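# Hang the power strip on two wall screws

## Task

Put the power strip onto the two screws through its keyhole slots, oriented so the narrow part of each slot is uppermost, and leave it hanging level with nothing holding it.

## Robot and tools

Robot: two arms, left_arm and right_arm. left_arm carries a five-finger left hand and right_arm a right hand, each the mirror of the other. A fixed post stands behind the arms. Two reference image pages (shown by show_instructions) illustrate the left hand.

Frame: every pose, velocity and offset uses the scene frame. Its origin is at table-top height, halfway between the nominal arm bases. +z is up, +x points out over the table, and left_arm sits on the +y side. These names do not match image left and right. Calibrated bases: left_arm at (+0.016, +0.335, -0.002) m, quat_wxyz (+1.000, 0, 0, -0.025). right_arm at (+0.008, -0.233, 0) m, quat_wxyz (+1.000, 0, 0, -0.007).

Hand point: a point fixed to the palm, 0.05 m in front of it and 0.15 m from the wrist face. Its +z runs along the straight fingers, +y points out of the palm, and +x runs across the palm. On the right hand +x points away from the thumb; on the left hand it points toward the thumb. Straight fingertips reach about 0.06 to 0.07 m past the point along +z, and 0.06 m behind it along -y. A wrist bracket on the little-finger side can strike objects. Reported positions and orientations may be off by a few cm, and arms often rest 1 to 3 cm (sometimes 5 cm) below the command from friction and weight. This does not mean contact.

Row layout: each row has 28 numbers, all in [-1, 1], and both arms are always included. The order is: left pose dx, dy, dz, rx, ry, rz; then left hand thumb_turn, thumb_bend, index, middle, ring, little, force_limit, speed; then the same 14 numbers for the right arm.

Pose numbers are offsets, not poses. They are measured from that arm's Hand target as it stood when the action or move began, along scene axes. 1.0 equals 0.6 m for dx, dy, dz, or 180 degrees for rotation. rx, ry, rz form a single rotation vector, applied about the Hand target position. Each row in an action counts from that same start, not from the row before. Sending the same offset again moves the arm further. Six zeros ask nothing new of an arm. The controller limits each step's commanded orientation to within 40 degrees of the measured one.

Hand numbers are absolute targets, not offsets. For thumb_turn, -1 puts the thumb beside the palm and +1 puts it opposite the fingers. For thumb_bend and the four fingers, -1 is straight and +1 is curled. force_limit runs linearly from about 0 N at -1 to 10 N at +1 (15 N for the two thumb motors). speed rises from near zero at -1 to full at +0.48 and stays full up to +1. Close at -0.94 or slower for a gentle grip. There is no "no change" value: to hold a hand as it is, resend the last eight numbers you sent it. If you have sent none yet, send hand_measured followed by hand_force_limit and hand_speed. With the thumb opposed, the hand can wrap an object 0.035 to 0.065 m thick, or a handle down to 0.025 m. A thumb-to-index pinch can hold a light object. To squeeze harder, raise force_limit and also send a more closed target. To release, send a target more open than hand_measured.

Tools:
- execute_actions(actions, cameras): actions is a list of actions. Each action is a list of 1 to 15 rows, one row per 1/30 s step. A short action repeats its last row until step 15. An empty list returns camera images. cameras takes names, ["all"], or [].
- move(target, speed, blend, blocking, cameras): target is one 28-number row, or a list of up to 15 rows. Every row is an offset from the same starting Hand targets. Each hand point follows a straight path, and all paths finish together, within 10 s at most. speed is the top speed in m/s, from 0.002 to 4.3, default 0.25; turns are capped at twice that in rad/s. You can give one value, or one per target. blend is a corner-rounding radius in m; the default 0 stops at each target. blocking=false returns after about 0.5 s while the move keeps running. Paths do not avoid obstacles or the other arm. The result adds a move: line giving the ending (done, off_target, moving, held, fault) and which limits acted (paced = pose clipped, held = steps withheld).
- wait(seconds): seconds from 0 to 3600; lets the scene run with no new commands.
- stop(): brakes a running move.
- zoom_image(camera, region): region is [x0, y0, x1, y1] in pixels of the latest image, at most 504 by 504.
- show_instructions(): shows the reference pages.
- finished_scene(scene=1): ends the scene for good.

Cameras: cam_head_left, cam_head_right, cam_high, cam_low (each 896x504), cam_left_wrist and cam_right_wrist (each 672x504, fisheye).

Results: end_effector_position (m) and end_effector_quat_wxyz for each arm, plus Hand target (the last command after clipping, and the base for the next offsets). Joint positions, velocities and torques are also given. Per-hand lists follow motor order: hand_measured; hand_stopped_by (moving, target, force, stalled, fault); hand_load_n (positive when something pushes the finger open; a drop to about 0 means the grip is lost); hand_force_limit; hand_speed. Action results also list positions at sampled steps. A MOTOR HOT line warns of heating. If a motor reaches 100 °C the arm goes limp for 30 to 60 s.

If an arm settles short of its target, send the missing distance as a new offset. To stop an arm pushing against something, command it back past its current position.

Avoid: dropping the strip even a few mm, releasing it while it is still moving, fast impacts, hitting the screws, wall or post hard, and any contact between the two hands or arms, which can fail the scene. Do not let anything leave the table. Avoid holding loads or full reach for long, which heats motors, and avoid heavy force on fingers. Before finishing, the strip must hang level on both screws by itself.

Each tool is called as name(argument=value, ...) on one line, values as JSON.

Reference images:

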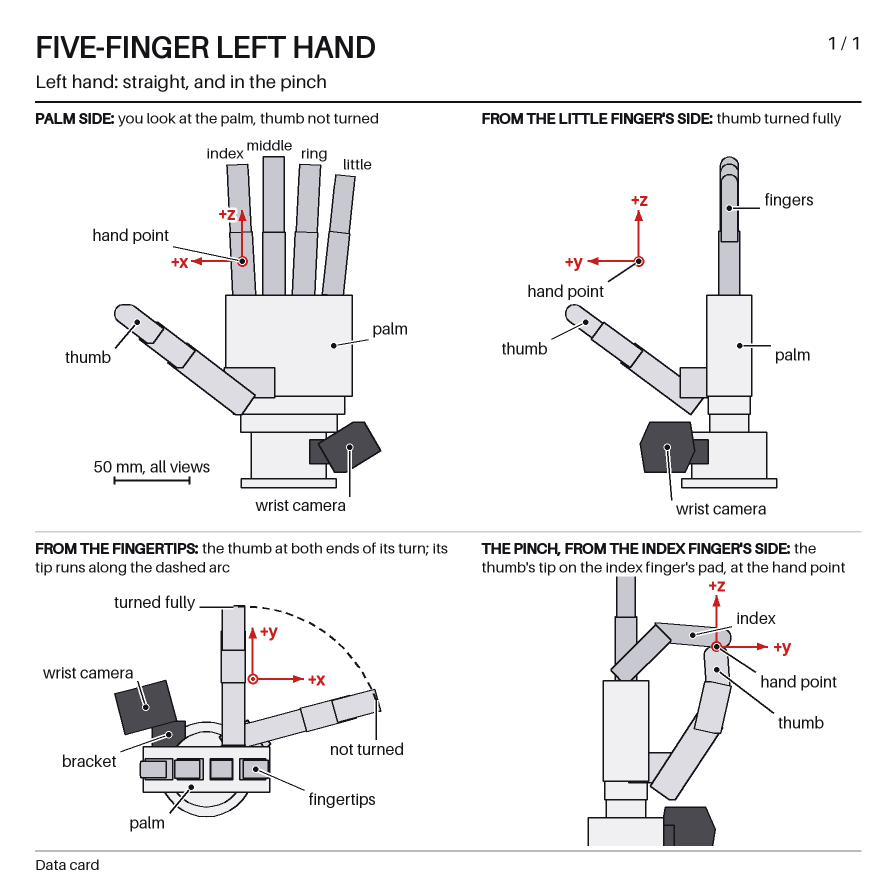

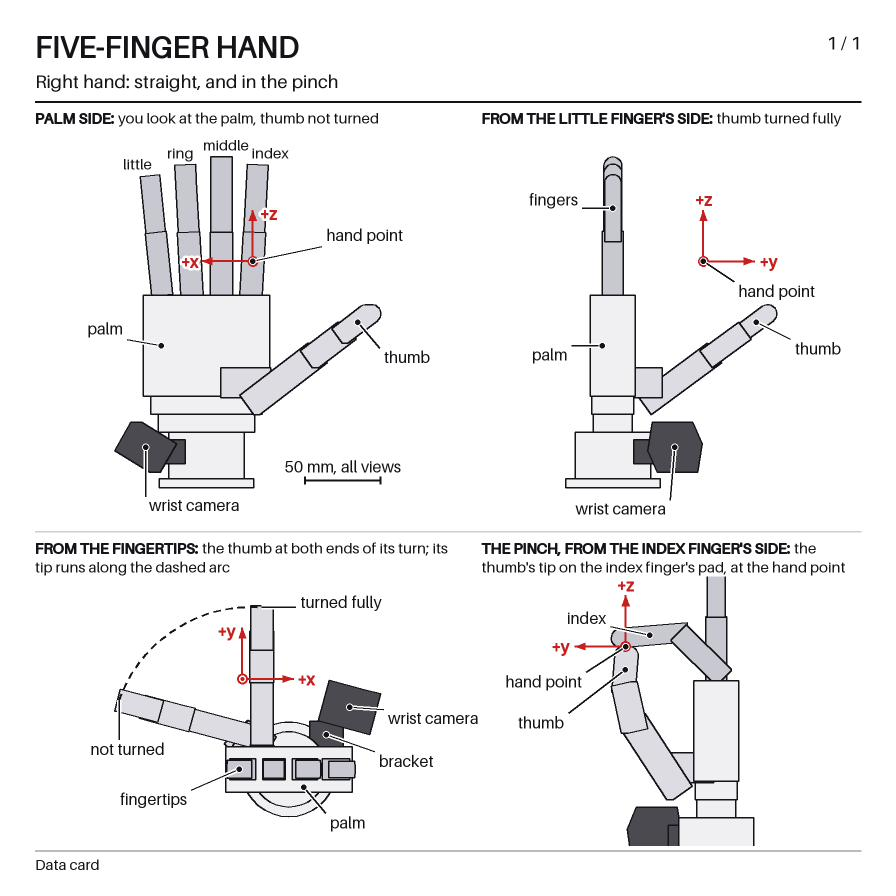

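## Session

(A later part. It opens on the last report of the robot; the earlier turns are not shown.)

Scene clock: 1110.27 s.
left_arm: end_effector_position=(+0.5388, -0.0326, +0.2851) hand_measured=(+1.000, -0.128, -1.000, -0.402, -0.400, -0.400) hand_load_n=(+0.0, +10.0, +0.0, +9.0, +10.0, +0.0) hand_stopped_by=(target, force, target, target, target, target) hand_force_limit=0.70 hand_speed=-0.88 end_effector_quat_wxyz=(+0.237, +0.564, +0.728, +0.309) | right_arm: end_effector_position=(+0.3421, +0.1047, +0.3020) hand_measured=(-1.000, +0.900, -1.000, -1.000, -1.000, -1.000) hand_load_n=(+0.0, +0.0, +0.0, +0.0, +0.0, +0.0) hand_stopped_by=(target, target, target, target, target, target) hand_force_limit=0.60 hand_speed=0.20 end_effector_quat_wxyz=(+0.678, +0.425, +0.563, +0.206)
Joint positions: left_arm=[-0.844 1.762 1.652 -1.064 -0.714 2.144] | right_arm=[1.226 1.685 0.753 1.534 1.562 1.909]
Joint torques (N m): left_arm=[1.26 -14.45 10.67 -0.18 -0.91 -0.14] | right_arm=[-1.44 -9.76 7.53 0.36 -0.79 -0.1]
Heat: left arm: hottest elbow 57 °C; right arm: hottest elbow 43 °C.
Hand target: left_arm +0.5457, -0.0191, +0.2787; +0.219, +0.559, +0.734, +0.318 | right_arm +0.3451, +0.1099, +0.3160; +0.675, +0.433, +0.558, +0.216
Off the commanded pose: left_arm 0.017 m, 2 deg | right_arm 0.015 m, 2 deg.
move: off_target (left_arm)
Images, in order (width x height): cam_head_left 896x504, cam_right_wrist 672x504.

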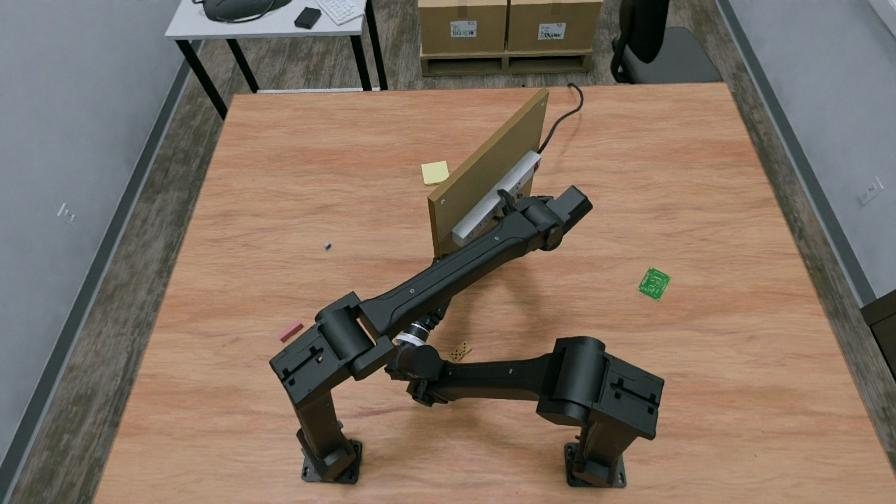

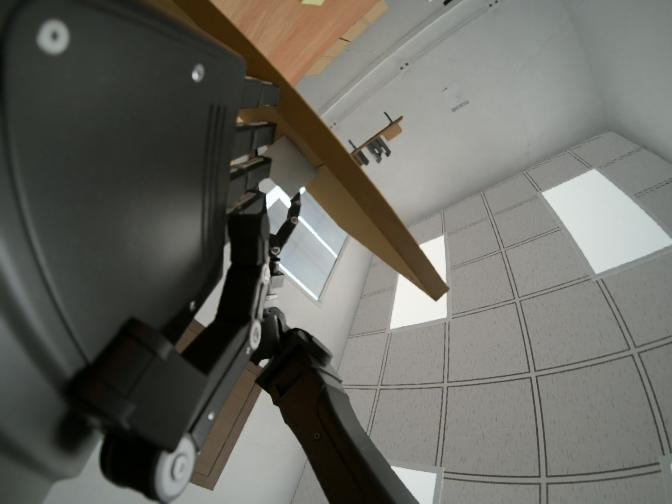

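move(target=[[0,0,-0.009,0,0,0,1,0.52,-1,-0.4,-0.4,-0.4,0.7,-0.88,0,0,0,0,0,0,-1,0.9,-1,-1,-1,-1,0.6,0.2]], speed=0.02, cameras=["cam_right_wrist", "cam_head_left"])

zoom_image(camera="cam_head_left", region=[432, 218, 472, 258])

zoom_image(camera="cam_head_left", region=[515, 135, 555, 175])

zoom_image(camera="cam_right_wrist", region=[250, 130, 340, 220])

Scene clock: 1111.50 s.
left_arm: end_effector_position=(+0.5388, -0.0326, +0.2851) hand_measured=(+1.000, -0.128, -1.000, -0.402, -0.400, -0.400) hand_load_n=(+0.0, +10.0, +0.0, +9.0, +9.5, +0.0) hand_stopped_by=(target, force, target, target, target, target) hand_force_limit=0.70 hand_speed=-0.88 end_effector_quat_wxyz=(+0.237, +0.564, +0.728, +0.309) | right_arm: end_effector_position=(+0.3421, +0.1047, +0.3020) hand_measured=(-1.000, +0.900, -1.000, -1.000, -1.000, -1.000) hand_load_n=(+0.0, +0.0, +0.0, +0.0, +0.0, +0.0) hand_stopped_by=(target, target, target, target, target, target) hand_force_limit=0.60 hand_speed=0.20 end_effector_quat_wxyz=(+0.678, +0.425, +0.563, +0.206)
Joint positions: left_arm=[-0.844 1.762 1.652 -1.064 -0.714 2.144] | right_arm=[1.226 1.685 0.753 1.534 1.562 1.909]
Joint torques (N m): left_arm=[1.2 -14.68 9.66 0.24 -0.92 -0.14] | right_arm=[-1.55 -9.82 7.51 0.36 -0.8 -0.1]
Heat: left arm: hottest elbow 57 °C; right arm: hottest elbow 43 °C.
Hand target: left_arm +0.5457, -0.0190, +0.2734; +0.219, +0.559, +0.734, +0.318 | right_arm +0.3451, +0.1099, +0.3160; +0.675, +0.433, +0.558, +0.216
Off the commanded pose: left_arm 0.019 m, 2 deg | right_arm 0.015 m, 2 deg.
move: off_target (left_arm)
Images, in order (width x height): cam_head_left 896x504, cam_right_wrist 672x504.

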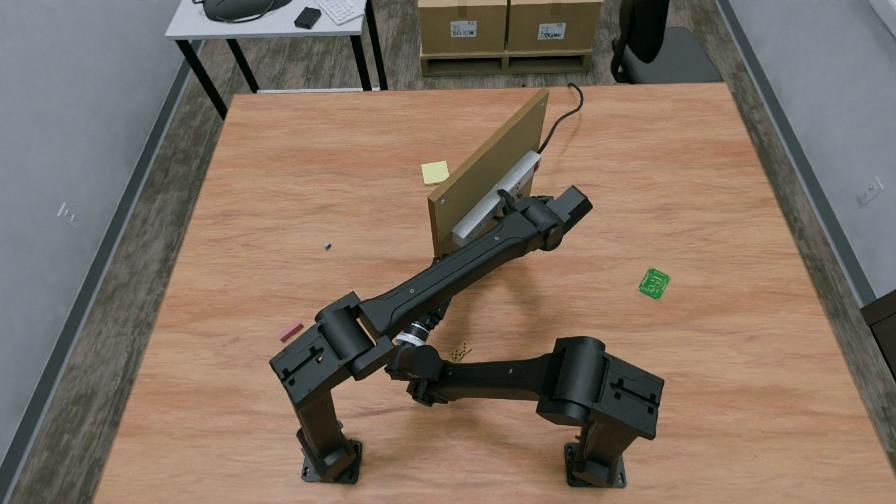

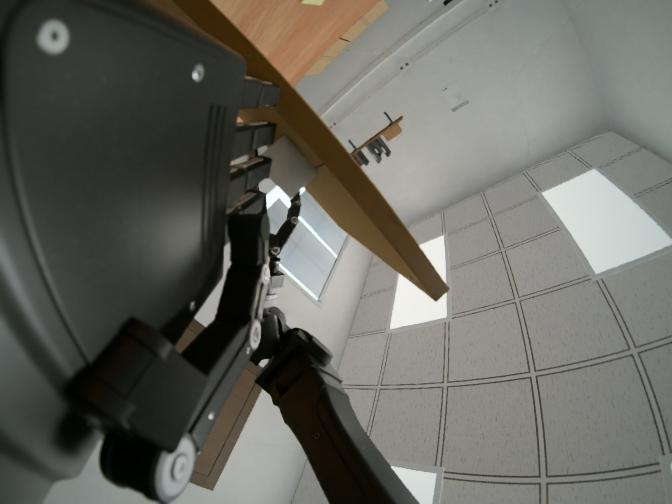

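Scaled by 12.600 from the camera's image (finer frame: 1280x720).

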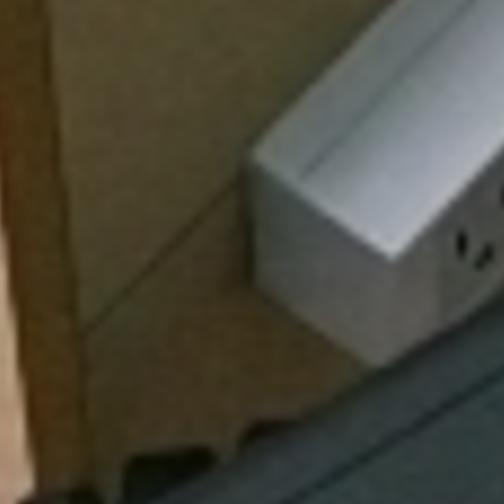

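Scaled by 12.600 from the camera's image (finer frame: 1280x720).

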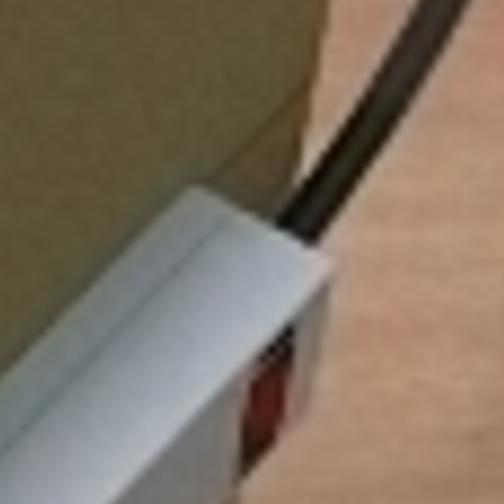

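Scaled by 5.600 from the camera's image (finer frame: 960x720).

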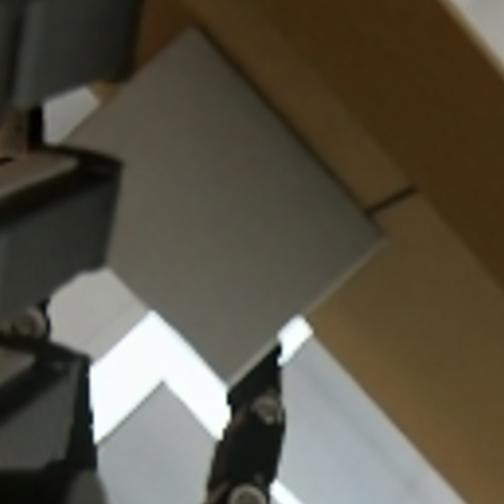

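move(target=[[-0.0086,-0.0102,-0.009,0,0,0,1,0.52,-1,-0.4,-0.4,-0.4,0.7,-0.88,0,0,0,0,0,0,-1,0.9,-1,-1,-1,-1,0.6,0.2]], speed=0.02, cameras=["cam_right_wrist", "cam_head_left"])

zoom_image(camera="cam_head_left", region=[432, 218, 472, 258])

zoom_image(camera="cam_head_left", region=[515, 135, 555, 175])

zoom_image(camera="cam_right_wrist", region=[250, 130, 340, 220])

Scene clock: 1112.70 s.
left_arm: end_effector_position=(+0.5394, -0.0330, +0.2791) hand_measured=(+1.000, -0.128, -1.000, -0.402, -0.400, -0.400) hand_load_n=(+0.0, +9.0, +0.0, +9.0, +8.5, +0.0) hand_stopped_by=(target, force, target, target, target, target) hand_force_limit=0.70 hand_speed=-0.88 end_effector_quat_wxyz=(+0.231, +0.566, +0.728, +0.311) | right_arm: end_effector_position=(+0.3421, +0.1047, +0.3020) hand_measured=(-1.000, +0.900, -1.000, -1.000, -1.000, -1.000) hand_load_n=(+0.0, -0.5, +0.0, +0.0, +0.0, +0.0) hand_stopped_by=(target, target, target, target, target, target) hand_force_limit=0.60 hand_speed=0.20 end_effector_quat_wxyz=(+0.678, +0.425, +0.563, +0.206)
Joint positions: left_arm=[-0.844 1.772 1.651 -1.066 -0.716 2.144] | right_arm=[1.226 1.685 0.753 1.534 1.562 1.909]
Joint velocities: left_arm=[within noise] | right_arm=[-0.005 -0.005 -0.046 0.012 0.022 -0.037]
Joint torques (N m): left_arm=[0.03 -14.45 9.57 0.42 -1.01 -0.33] | right_arm=[-1.44 -9.82 7.53 0.4 -0.8 -0.11]
Heat: left arm: hottest elbow 57 °C; right arm: hottest elbow 43 °C.
Hand target: left_arm +0.5406, -0.0252, +0.2679; +0.219, +0.559, +0.734, +0.318 | right_arm +0.3451, +0.1099, +0.3160; +0.675, +0.433, +0.558, +0.216
Off the commanded pose: left_arm 0.014 m, 2 deg | right_arm 0.015 m, 2 deg.
move: off_target (left_arm)
Images, in order (width x height): cam_head_left 896x504, cam_right_wrist 672x504.

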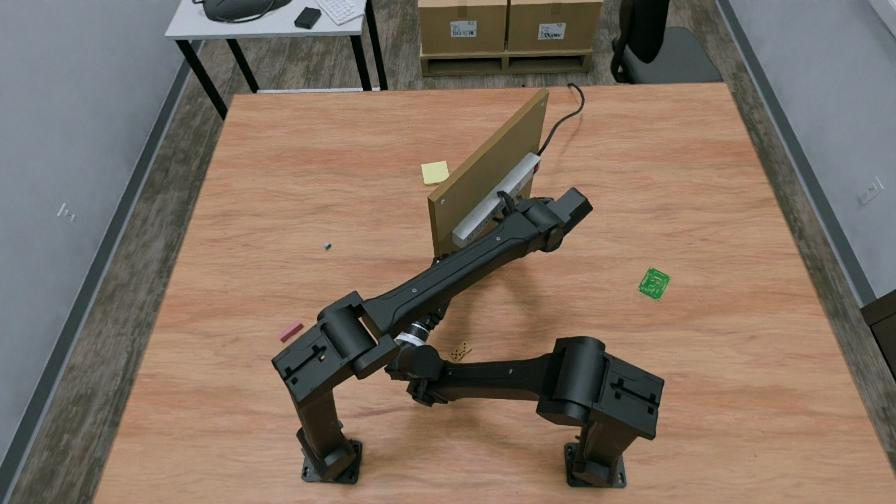

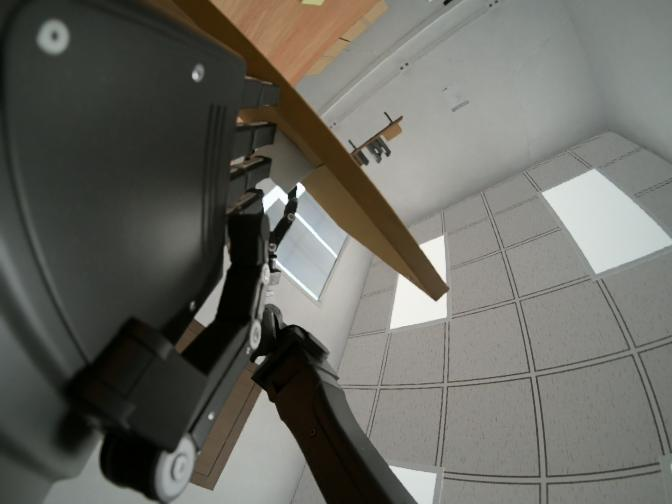

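Scaled by 12.600 from the camera's image (finer frame: 1280x720).

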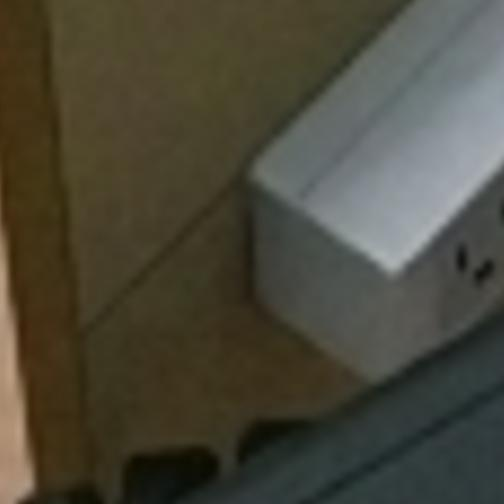

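Scaled by 12.600 from the camera's image (finer frame: 1280x720).

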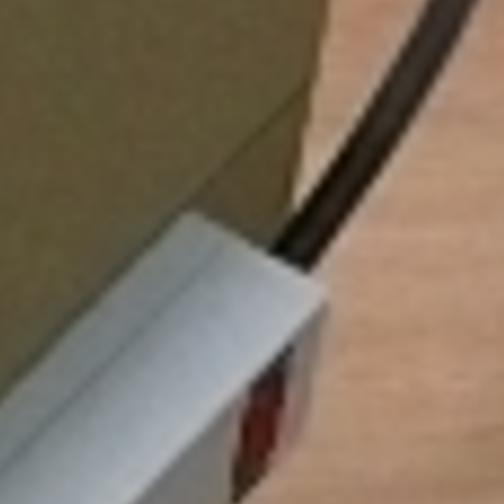

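Scaled by 5.600 from the camera's image (finer frame: 960x720).

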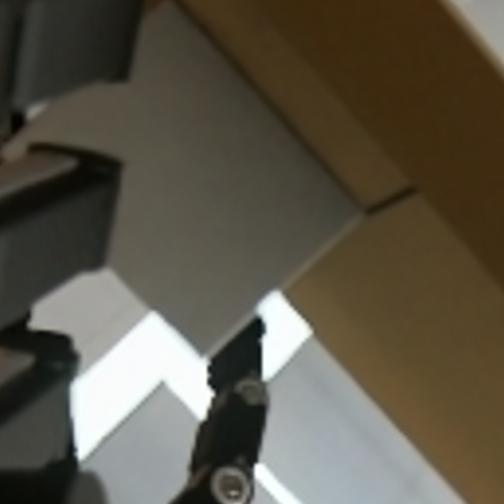

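move(target=[0,0,0,0,0,0,1,-0.18,-1,-0.4,-0.4,-0.4,0.7,-0.95,0,0,0,0,0,0,-1,0.9,-1,-1,-1,-1,0.6,0.2], cameras=["cam_right_wrist", "cam_head_left"])

zoom_image(camera="cam_head_left", region=[432, 218, 472, 258])

zoom_image(camera="cam_head_left", region=[515, 135, 555, 175])

Scene clock: 1114.90 s.
left_arm: end_effector_position=(+0.5392, -0.0328, +0.2785) hand_measured=(+1.000, -0.180, -1.000, -0.400, -0.400, -0.400) hand_load_n=(+0.0, +0.0, +0.0, +1.0, +1.5, +0.0) hand_stopped_by=(target, target, target, target, target, target) hand_force_limit=0.70 hand_speed=-0.95 end_effector_quat_wxyz=(+0.232, +0.564, +0.730, +0.310) | right_arm: end_effector_position=(+0.3421, +0.1047, +0.3020) hand_measured=(-1.000, +0.900, -1.000, -1.000, -1.000, -1.000) hand_load_n=(+0.0, +0.0, +0.0, +0.0, +0.5, +0.0) hand_stopped_by=(target, target, target, target, target, target) hand_force_limit=0.60 hand_speed=0.20 end_effector_quat_wxyz=(+0.678, +0.425, +0.563, +0.206)
Joint positions: left_arm=[-0.844 1.772 1.651 -1.066 -0.716 2.137] | right_arm=[1.226 1.685 0.753 1.534 1.562 1.909]
Joint torques (N m): left_arm=[0.09 -14.62 9.55 0.4 -1.05 -0.25] | right_arm=[-1.38 -9.58 7.54 0.39 -0.8 -0.1]
Heat: left arm: hottest elbow 56 °C; right arm: hottest elbow 43 °C.
Hand target: left_arm +0.5406, -0.0252, +0.2679; +0.219, +0.559, +0.734, +0.318 | right_arm +0.3451, +0.1099, +0.3160; +0.675, +0.433, +0.558, +0.216
Off the commanded pose: left_arm 0.013 m, 2 deg | right_arm 0.015 m, 2 deg.
move: done
Images, in order (width x height): cam_head_left 896x504, cam_right_wrist 672x504.

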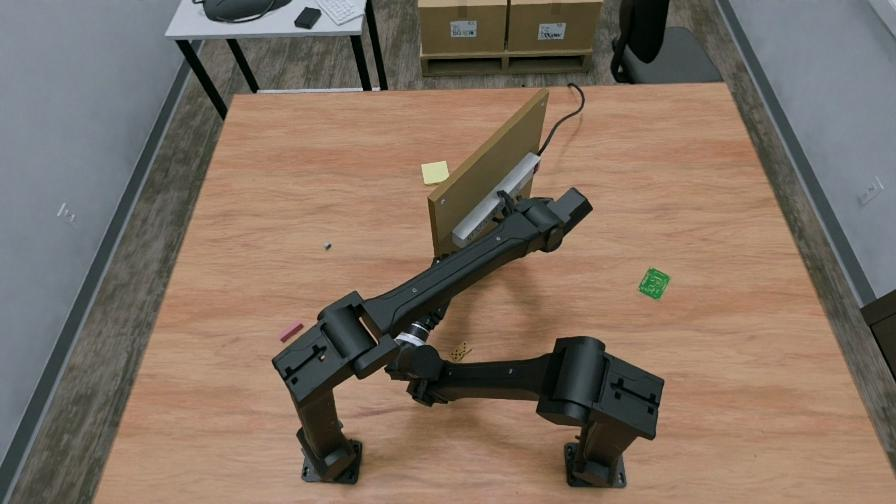

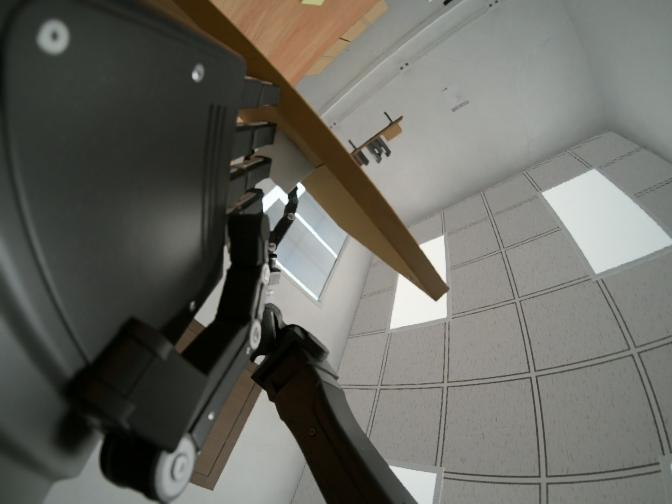

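Scaled by 12.600 from the camera's image (finer frame: 1280x720).

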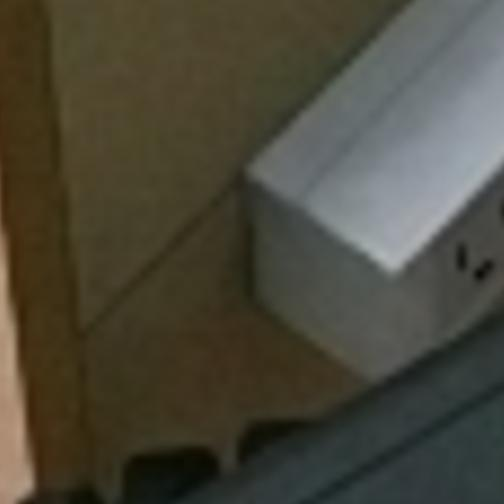

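Scaled by 12.600 from the camera's image (finer frame: 1280x720).

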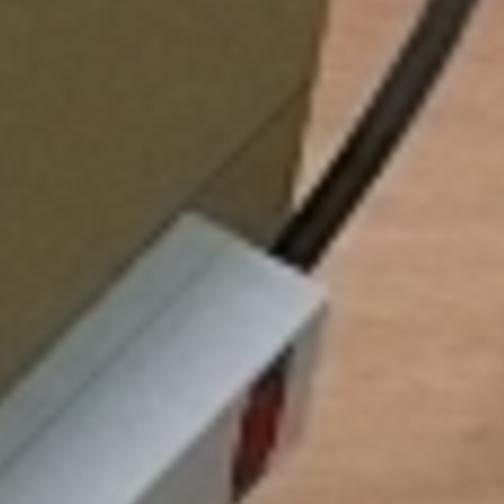

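move(target=[0,0,0,0,0,0,1,-0.6,-1,-0.4,-0.4,-0.4,0.7,-0.9,0,0,0,0,0,0,-1,0.9,-1,-1,-1,-1,0.6,0.2], cameras=[])

move(target=[0,0,0,0,0,0,1,-0.6,-1,-0.48,-0.48,-0.48,0.7,-0.9,0,0,0,0,0,0,-1,0.9,-1,-1,-1,-1,0.6,0.2], cameras=["cam_left_wrist", "cam_head_left"])

zoom_image(camera="cam_head_left", region=[432, 218, 472, 258])

zoom_image(camera="cam_head_left", region=[515, 135, 555, 175])

Scene clock: 1118.83 s.
left_arm: end_effector_position=(+0.5392, -0.0327, +0.2784) hand_measured=(+1.000, -0.600, -1.000, -0.400, -0.400, -0.400) hand_load_n=(+0.0, -0.5, +0.0, +0.5, +1.5, +0.0) hand_stopped_by=(target, target, target, target, target, target) hand_force_limit=0.70 hand_speed=-0.90 end_effector_quat_wxyz=(+0.232, +0.564, +0.730, +0.310) | right_arm: end_effector_position=(+0.3421, +0.1047, +0.3020) hand_measured=(-1.000, +0.900, -1.000, -1.000, -1.000, -1.000) hand_load_n=(+0.0, -0.5, +0.0, +0.0, +0.0, +0.0) hand_stopped_by=(target, target, target, target, target, target) hand_force_limit=0.60 hand_speed=0.20 end_effector_quat_wxyz=(+0.678, +0.425, +0.563, +0.206)
Joint positions: left_arm=[-0.844 1.772 1.651 -1.066 -0.716 2.136] | right_arm=[1.226 1.685 0.753 1.534 1.562 1.909]
Joint torques (N m): left_arm=[-0.03 -14.56 9.57 0.39 -1.06 -0.23] | right_arm=[-1.44 -9.93 7.51 0.43 -0.8 -0.1]
Heat: left arm: hottest elbow 56 °C; right arm: hottest elbow 43 °C.
Hand target: left_arm +0.5406, -0.0252, +0.2679; +0.219, +0.559, +0.734, +0.318 | right_arm +0.3451, +0.1099, +0.3160; +0.675, +0.433, +0.558, +0.216
Off the commanded pose: left_arm 0.013 m, 2 deg | right_arm 0.015 m, 2 deg.
move: done

Scene clock: 1119.40 s.
left_arm: end_effector_position=(+0.5392, -0.0322, +0.2790) hand_measured=(+1.000, -0.600, -1.000, -0.480, -0.480, -0.480) hand_load_n=(+0.0, +0.0, +0.0, -1.0, +0.0, +0.0) hand_stopped_by=(target, target, target, target, target, target) hand_force_limit=0.70 hand_speed=-0.90 end_effector_quat_wxyz=(+0.232, +0.562, +0.730, +0.312) | right_arm: end_effector_position=(+0.3421, +0.1047, +0.3020) hand_measured=(-1.000, +0.900, -1.000, -1.000, -1.000, -1.000) hand_load_n=(+0.0, +0.0, +0.0, +0.0, +0.0, +0.0) hand_stopped_by=(target, target, target, target, target, target) hand_force_limit=0.60 hand_speed=0.20 end_effector_quat_wxyz=(+0.678, +0.425, +0.563, +0.206)
Joint positions: left_arm=[-0.844 1.772 1.651 -1.066 -0.72 2.134] | right_arm=[1.226 1.685 0.753 1.534 1.562 1.909]
Joint torques (N m): left_arm=[0.03 -14.74 9.44 0.36 -0.92 -0.24] | right_arm=[-1.55 -9.76 7.53 0.4 -0.8 -0.11]
Heat: left arm: hottest elbow 56 °C; right arm: hottest elbow 43 °C.
Hand target: left_arm +0.5406, -0.0252, +0.2679; +0.219, +0.559, +0.734, +0.318 | right_arm +0.3451, +0.1099, +0.3160; +0.675, +0.433, +0.558, +0.216
Off the commanded pose: left_arm 0.013 m, 2 deg | right_arm 0.015 m, 2 deg.
move: done
Images, in order (width x height): cam_head_left 896x504, cam_left_wrist 672x504.

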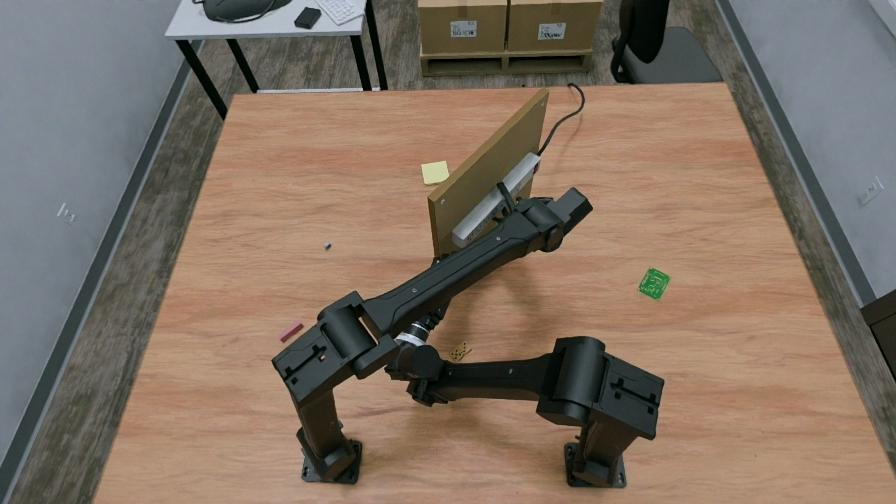

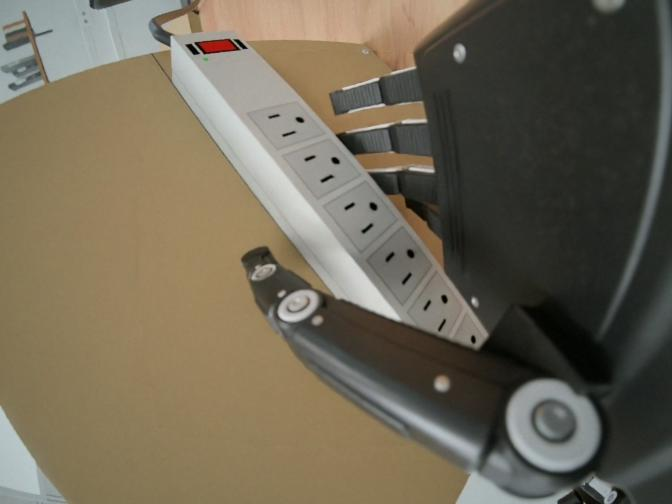

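Scaled by 12.600 from the camera's image (finer frame: 1280x720).

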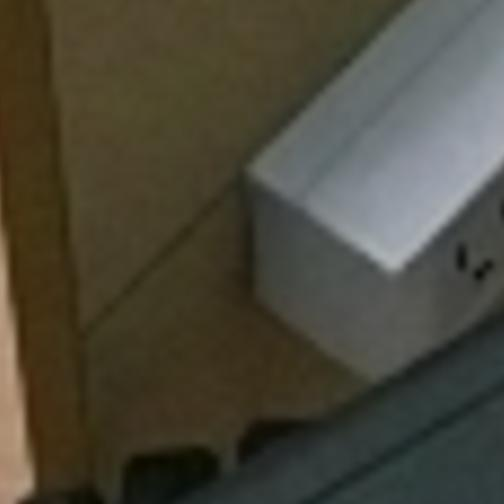

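Scaled by 12.600 from the camera's image (finer frame: 1280x720).

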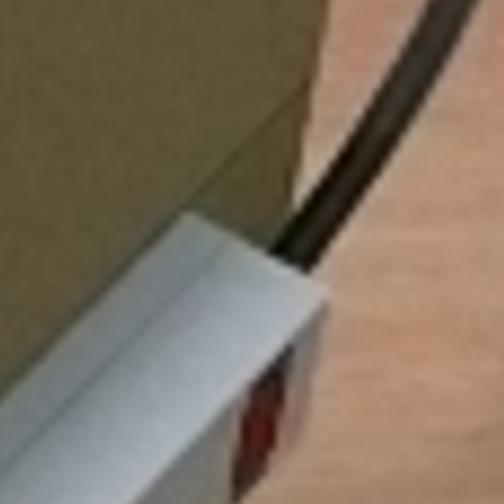

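move(target=[[0,0,0,0,0,0,1,-1,-1,-0.52,-0.52,-0.52,0.7,-0.5,0,0,0,0,0,0,-1,0.9,-1,-1,-1,-1,0.6,0.2],[-0.0108,-0.0127,0.008,0,0,0,1,-1,-1,-0.52,-0.52,-0.52,0.7,-0.5,0,0,0,0,0,0,-1,0.9,-1,-1,-1,-1,0.6,0.2]], speed=0.03, cameras=["cam_left_wrist", "cam_head_left"])

zoom_image(camera="cam_head_left", region=[515, 135, 555, 175])

Scene clock: 1122.10 s.
left_arm: end_effector_position=(+0.5347, -0.0291, +0.2778) hand_measured=(+1.000, -1.000, -1.000, -0.520, -0.520, -0.520) hand_load_n=(+0.0, +0.0, +0.0, +0.0, +0.0, +0.0) hand_stopped_by=(target, target, target, target, target, target) hand_force_limit=0.70 hand_speed=-0.50 end_effector_quat_wxyz=(+0.225, +0.559, +0.733, +0.314) | right_arm: end_effector_position=(+0.3421, +0.1047, +0.3020) hand_measured=(-1.000, +0.900, -1.000, -1.000, -1.000, -1.000) hand_load_n=(+0.0, +0.0, +0.0, -0.5, +0.0, +0.0) hand_stopped_by=(target, target, target, target, target, target) hand_force_limit=0.60 hand_speed=0.20 end_effector_quat_wxyz=(+0.678, +0.425, +0.563, +0.206)
Joint positions: left_arm=[-0.848 1.772 1.651 -1.092 -0.726 2.113] | right_arm=[1.226 1.685 0.753 1.534 1.562 1.909]
Joint torques (N m): left_arm=[-0.79 -14.45 11.26 0.21 -0.92 -0.21] | right_arm=[-1.49 -9.88 7.51 0.4 -0.8 -0.1]
Heat: left arm: hottest elbow 56 °C; right arm: hottest elbow 43 °C.
Hand target: left_arm +0.5341, -0.0329, +0.2726; +0.219, +0.559, +0.734, +0.318 | right_arm +0.3451, +0.1099, +0.3160; +0.675, +0.433, +0.558, +0.216
Off the commanded pose: left_arm 0.006 m, 1 deg | right_arm 0.015 m, 2 deg.
move: done
Images, in order (width x height): cam_head_left 896x504, cam_left_wrist 672x504.

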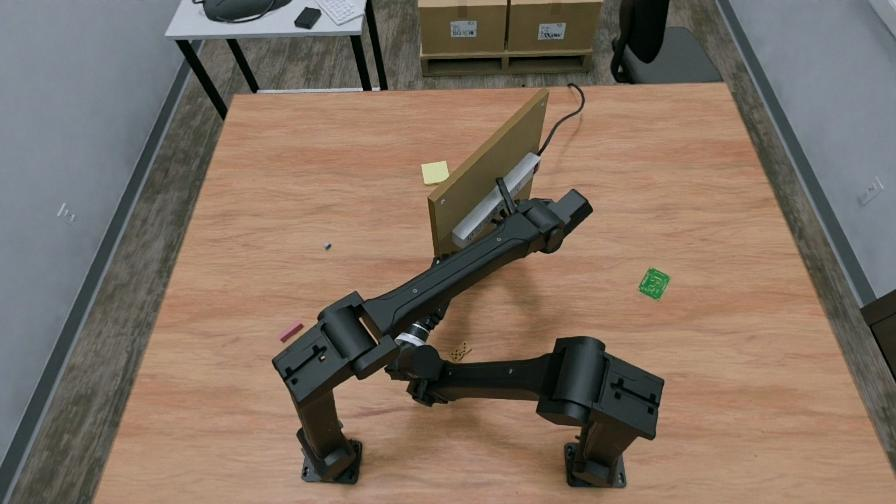

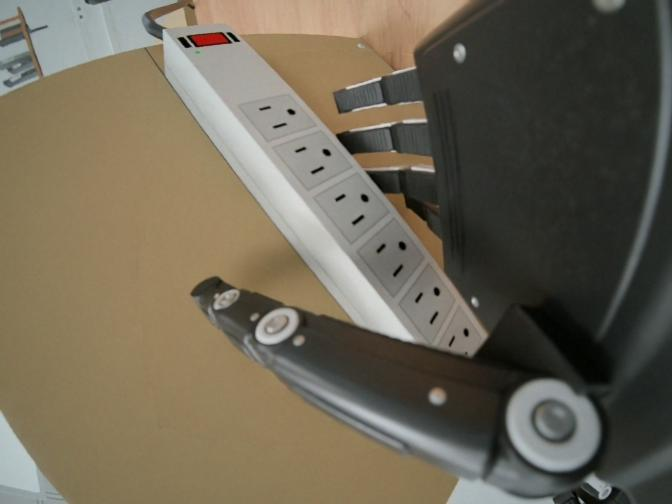

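Scaled by 12.600 from the camera's image (finer frame: 1280x720).

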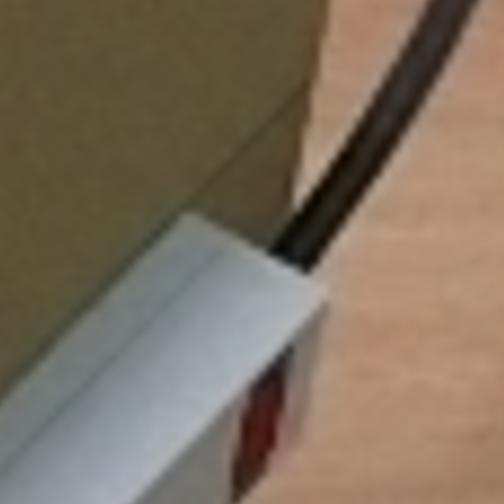

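move(target=[[-0.035,-0.0415,0.012,0,0,0,1,-1,-1,-0.52,-0.52,-0.52,0.7,-0.5,0,0,0,0,0,0,-1,0.9,-1,-1,-1,-1,0.6,0.2],[-0.1075,-0.1273,0.03,0,0,0,1,-1,-1,-0.52,-0.52,-0.52,0.7,-0.5,0,0,0,0,0,0,-1,0.9,-1,-1,-1,-1,0.6,0.2]], speed=[0.03, 0.06], blend=0.01, cameras=["cam_left_wrist", "cam_head_left", "cam_right_wrist"])

zoom_image(camera="cam_head_left", region=[515, 135, 555, 175])

zoom_image(camera="cam_head_left", region=[410, 80, 590, 260])

Scene clock: 1125.57 s.
left_arm: end_effector_position=(+0.4683, -0.0957, +0.2842) hand_measured=(+1.000, -1.000, -1.000, -0.520, -0.520, -0.520) hand_load_n=(+0.0, -0.5, +0.0, +0.0, +0.0, +0.0) hand_stopped_by=(target, target, target, target, target, target) hand_force_limit=0.70 hand_speed=-0.50 end_effector_quat_wxyz=(+0.210, +0.562, +0.733, +0.322) | right_arm: end_effector_position=(+0.3421, +0.1047, +0.3020) hand_measured=(-1.000, +0.900, -1.000, -1.000, -1.000, -1.000) hand_load_n=(+0.0, +0.0, +0.0, +0.0, +0.0, +0.0) hand_stopped_by=(target, target, target, target, target, target) hand_force_limit=0.60 hand_speed=0.20 end_effector_quat_wxyz=(+0.678, +0.425, +0.563, +0.206)
Joint positions: left_arm=[-1.007 1.869 1.814 -1.344 -0.773 1.892] | right_arm=[1.226 1.685 0.753 1.534 1.562 1.909]
Joint torques (N m): left_arm=[-1.08 -15.38 14.13 0.12 -0.8 -0.16] | right_arm=[-1.49 -9.88 7.56 0.35 -0.8 -0.11]
Heat: left arm: hottest elbow 56 °C; right arm: hottest elbow 43 °C.
Hand target: left_arm +0.4696, -0.1092, +0.2907; +0.219, +0.559, +0.734, +0.318 | right_arm +0.3451, +0.1099, +0.3160; +0.675, +0.433, +0.558, +0.216
Off the commanded pose: left_arm 0.015 m, 1 deg | right_arm 0.015 m, 2 deg.
move: off_target (left_arm)
Images, in order (width x height): cam_head_left 896x504, cam_left_wrist 672x504, cam_right_wrist 672x504.

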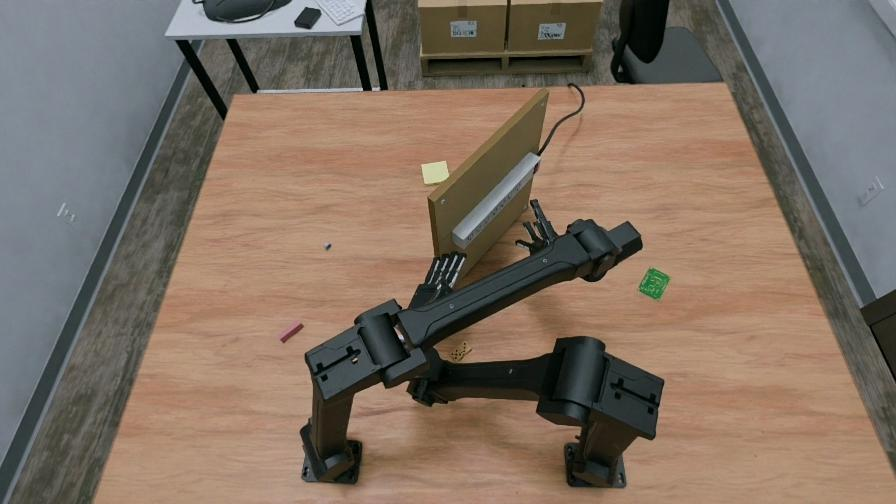

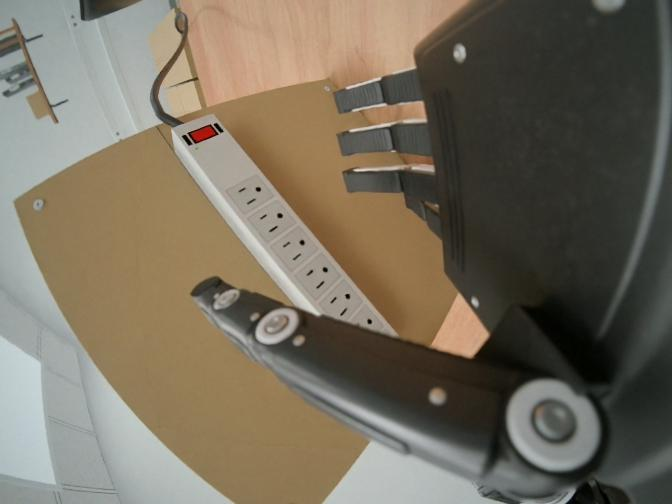

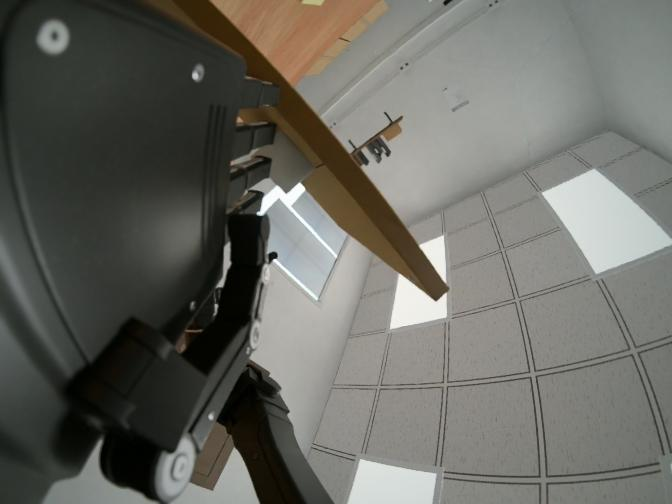

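Scaled by 12.600 from the camera's image (finer frame: 1280x720).

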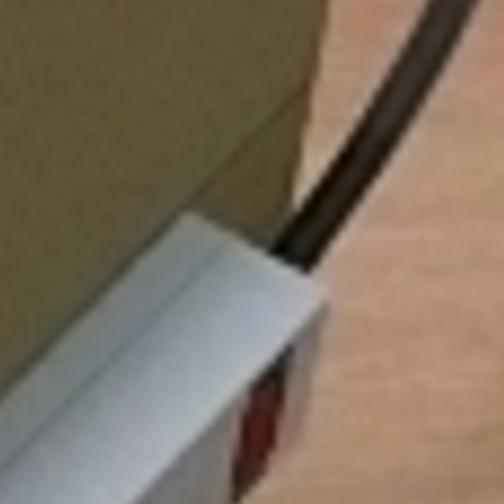

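Scaled by 2.800 from the camera's image (finer frame: 1280x720).

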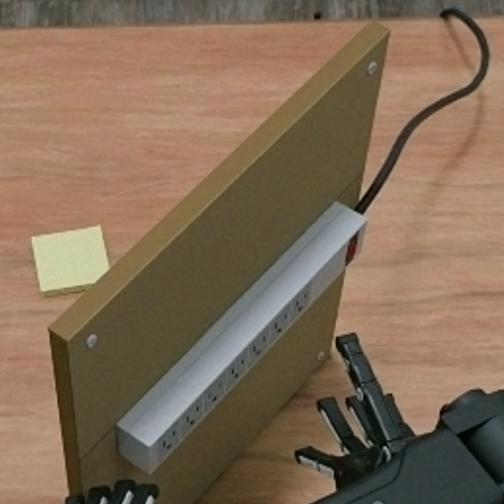

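wait(seconds=1.5, cameras=["cam_head_left", "cam_head_right"])

zoom_image(camera="cam_head_right", region=[410, 70, 600, 260])

Scene clock: 1127.60 s.
left_arm: end_effector_position=(+0.4682, -0.0956, +0.2842) hand_measured=(+1.000, -1.000, -1.000, -0.520, -0.520, -0.520) hand_load_n=(+0.0, +0.0, +0.0, +0.0, +0.0, +0.0) hand_stopped_by=(target, target, target, target, target, target) hand_force_limit=0.70 hand_speed=-0.50 end_effector_quat_wxyz=(+0.210, +0.562, +0.733, +0.321) | right_arm: end_effector_position=(+0.3421, +0.1047, +0.3020) hand_measured=(-1.000, +0.900, -1.000, -1.000, -1.000, -1.000) hand_load_n=(+0.0, +0.0, +0.0, +0.0, +0.0, +0.0) hand_stopped_by=(target, target, target, target, target, target) hand_force_limit=0.60 hand_speed=0.20 end_effector_quat_wxyz=(+0.678, +0.425, +0.563, +0.206)
Joint positions: left_arm=[-1.007 1.869 1.814 -1.344 -0.773 1.891] | right_arm=[1.226 1.685 0.753 1.534 1.562 1.909]
Joint torques (N m): left_arm=[-1.03 -15.09 14.16 0.13 -0.78 -0.17] | right_arm=[-1.26 -9.7 7.53 0.42 -0.8 -0.1]
Heat: left arm: hottest elbow 56 °C; right arm: hottest elbow 43 °C.
Hand target: left_arm +0.4696, -0.1092, +0.2907; +0.219, +0.559, +0.734, +0.318 | right_arm +0.3451, +0.1099, +0.3160; +0.675, +0.433, +0.558, +0.216
Off the commanded pose: left_arm 0.015 m, 1 deg | right_arm 0.015 m, 2 deg.
wait: 1.50 s; at rest from the start

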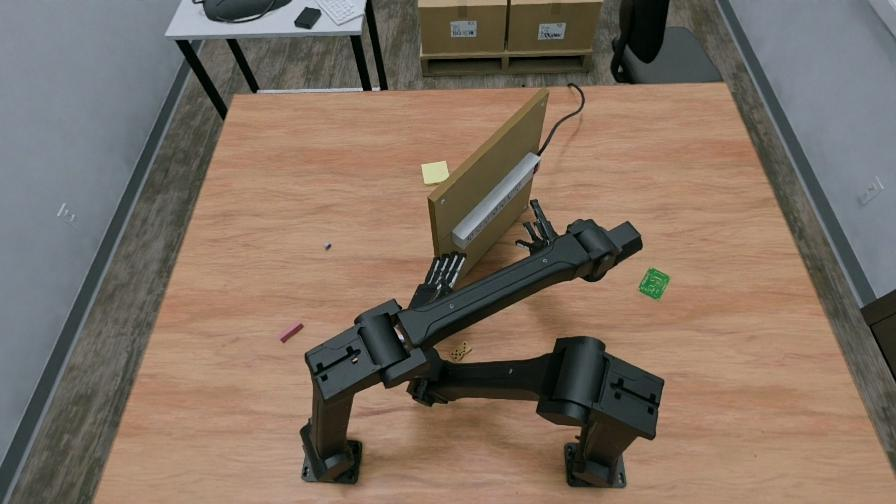

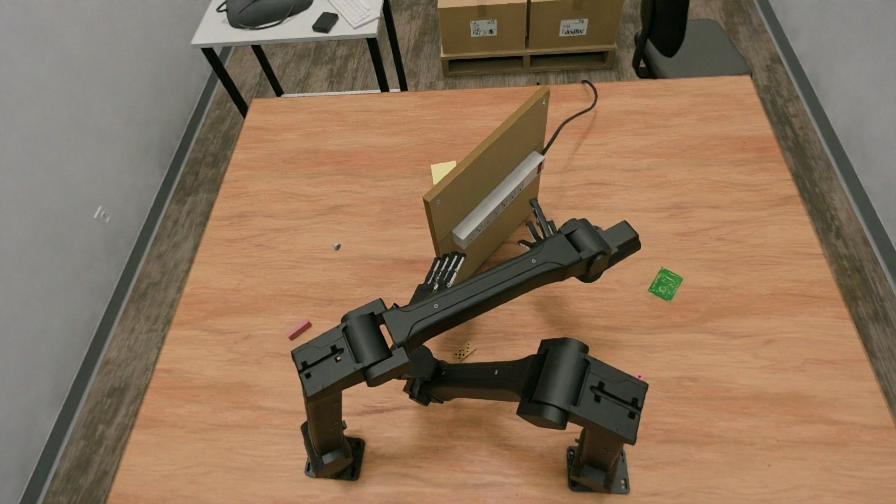

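Scaled by 2.653 from the camera's image (finer frame: 1280x720).

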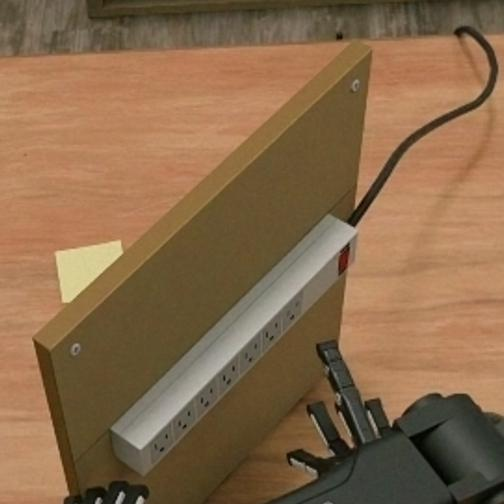

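finished_scene(scene=1)

The scene is finished: the task was done.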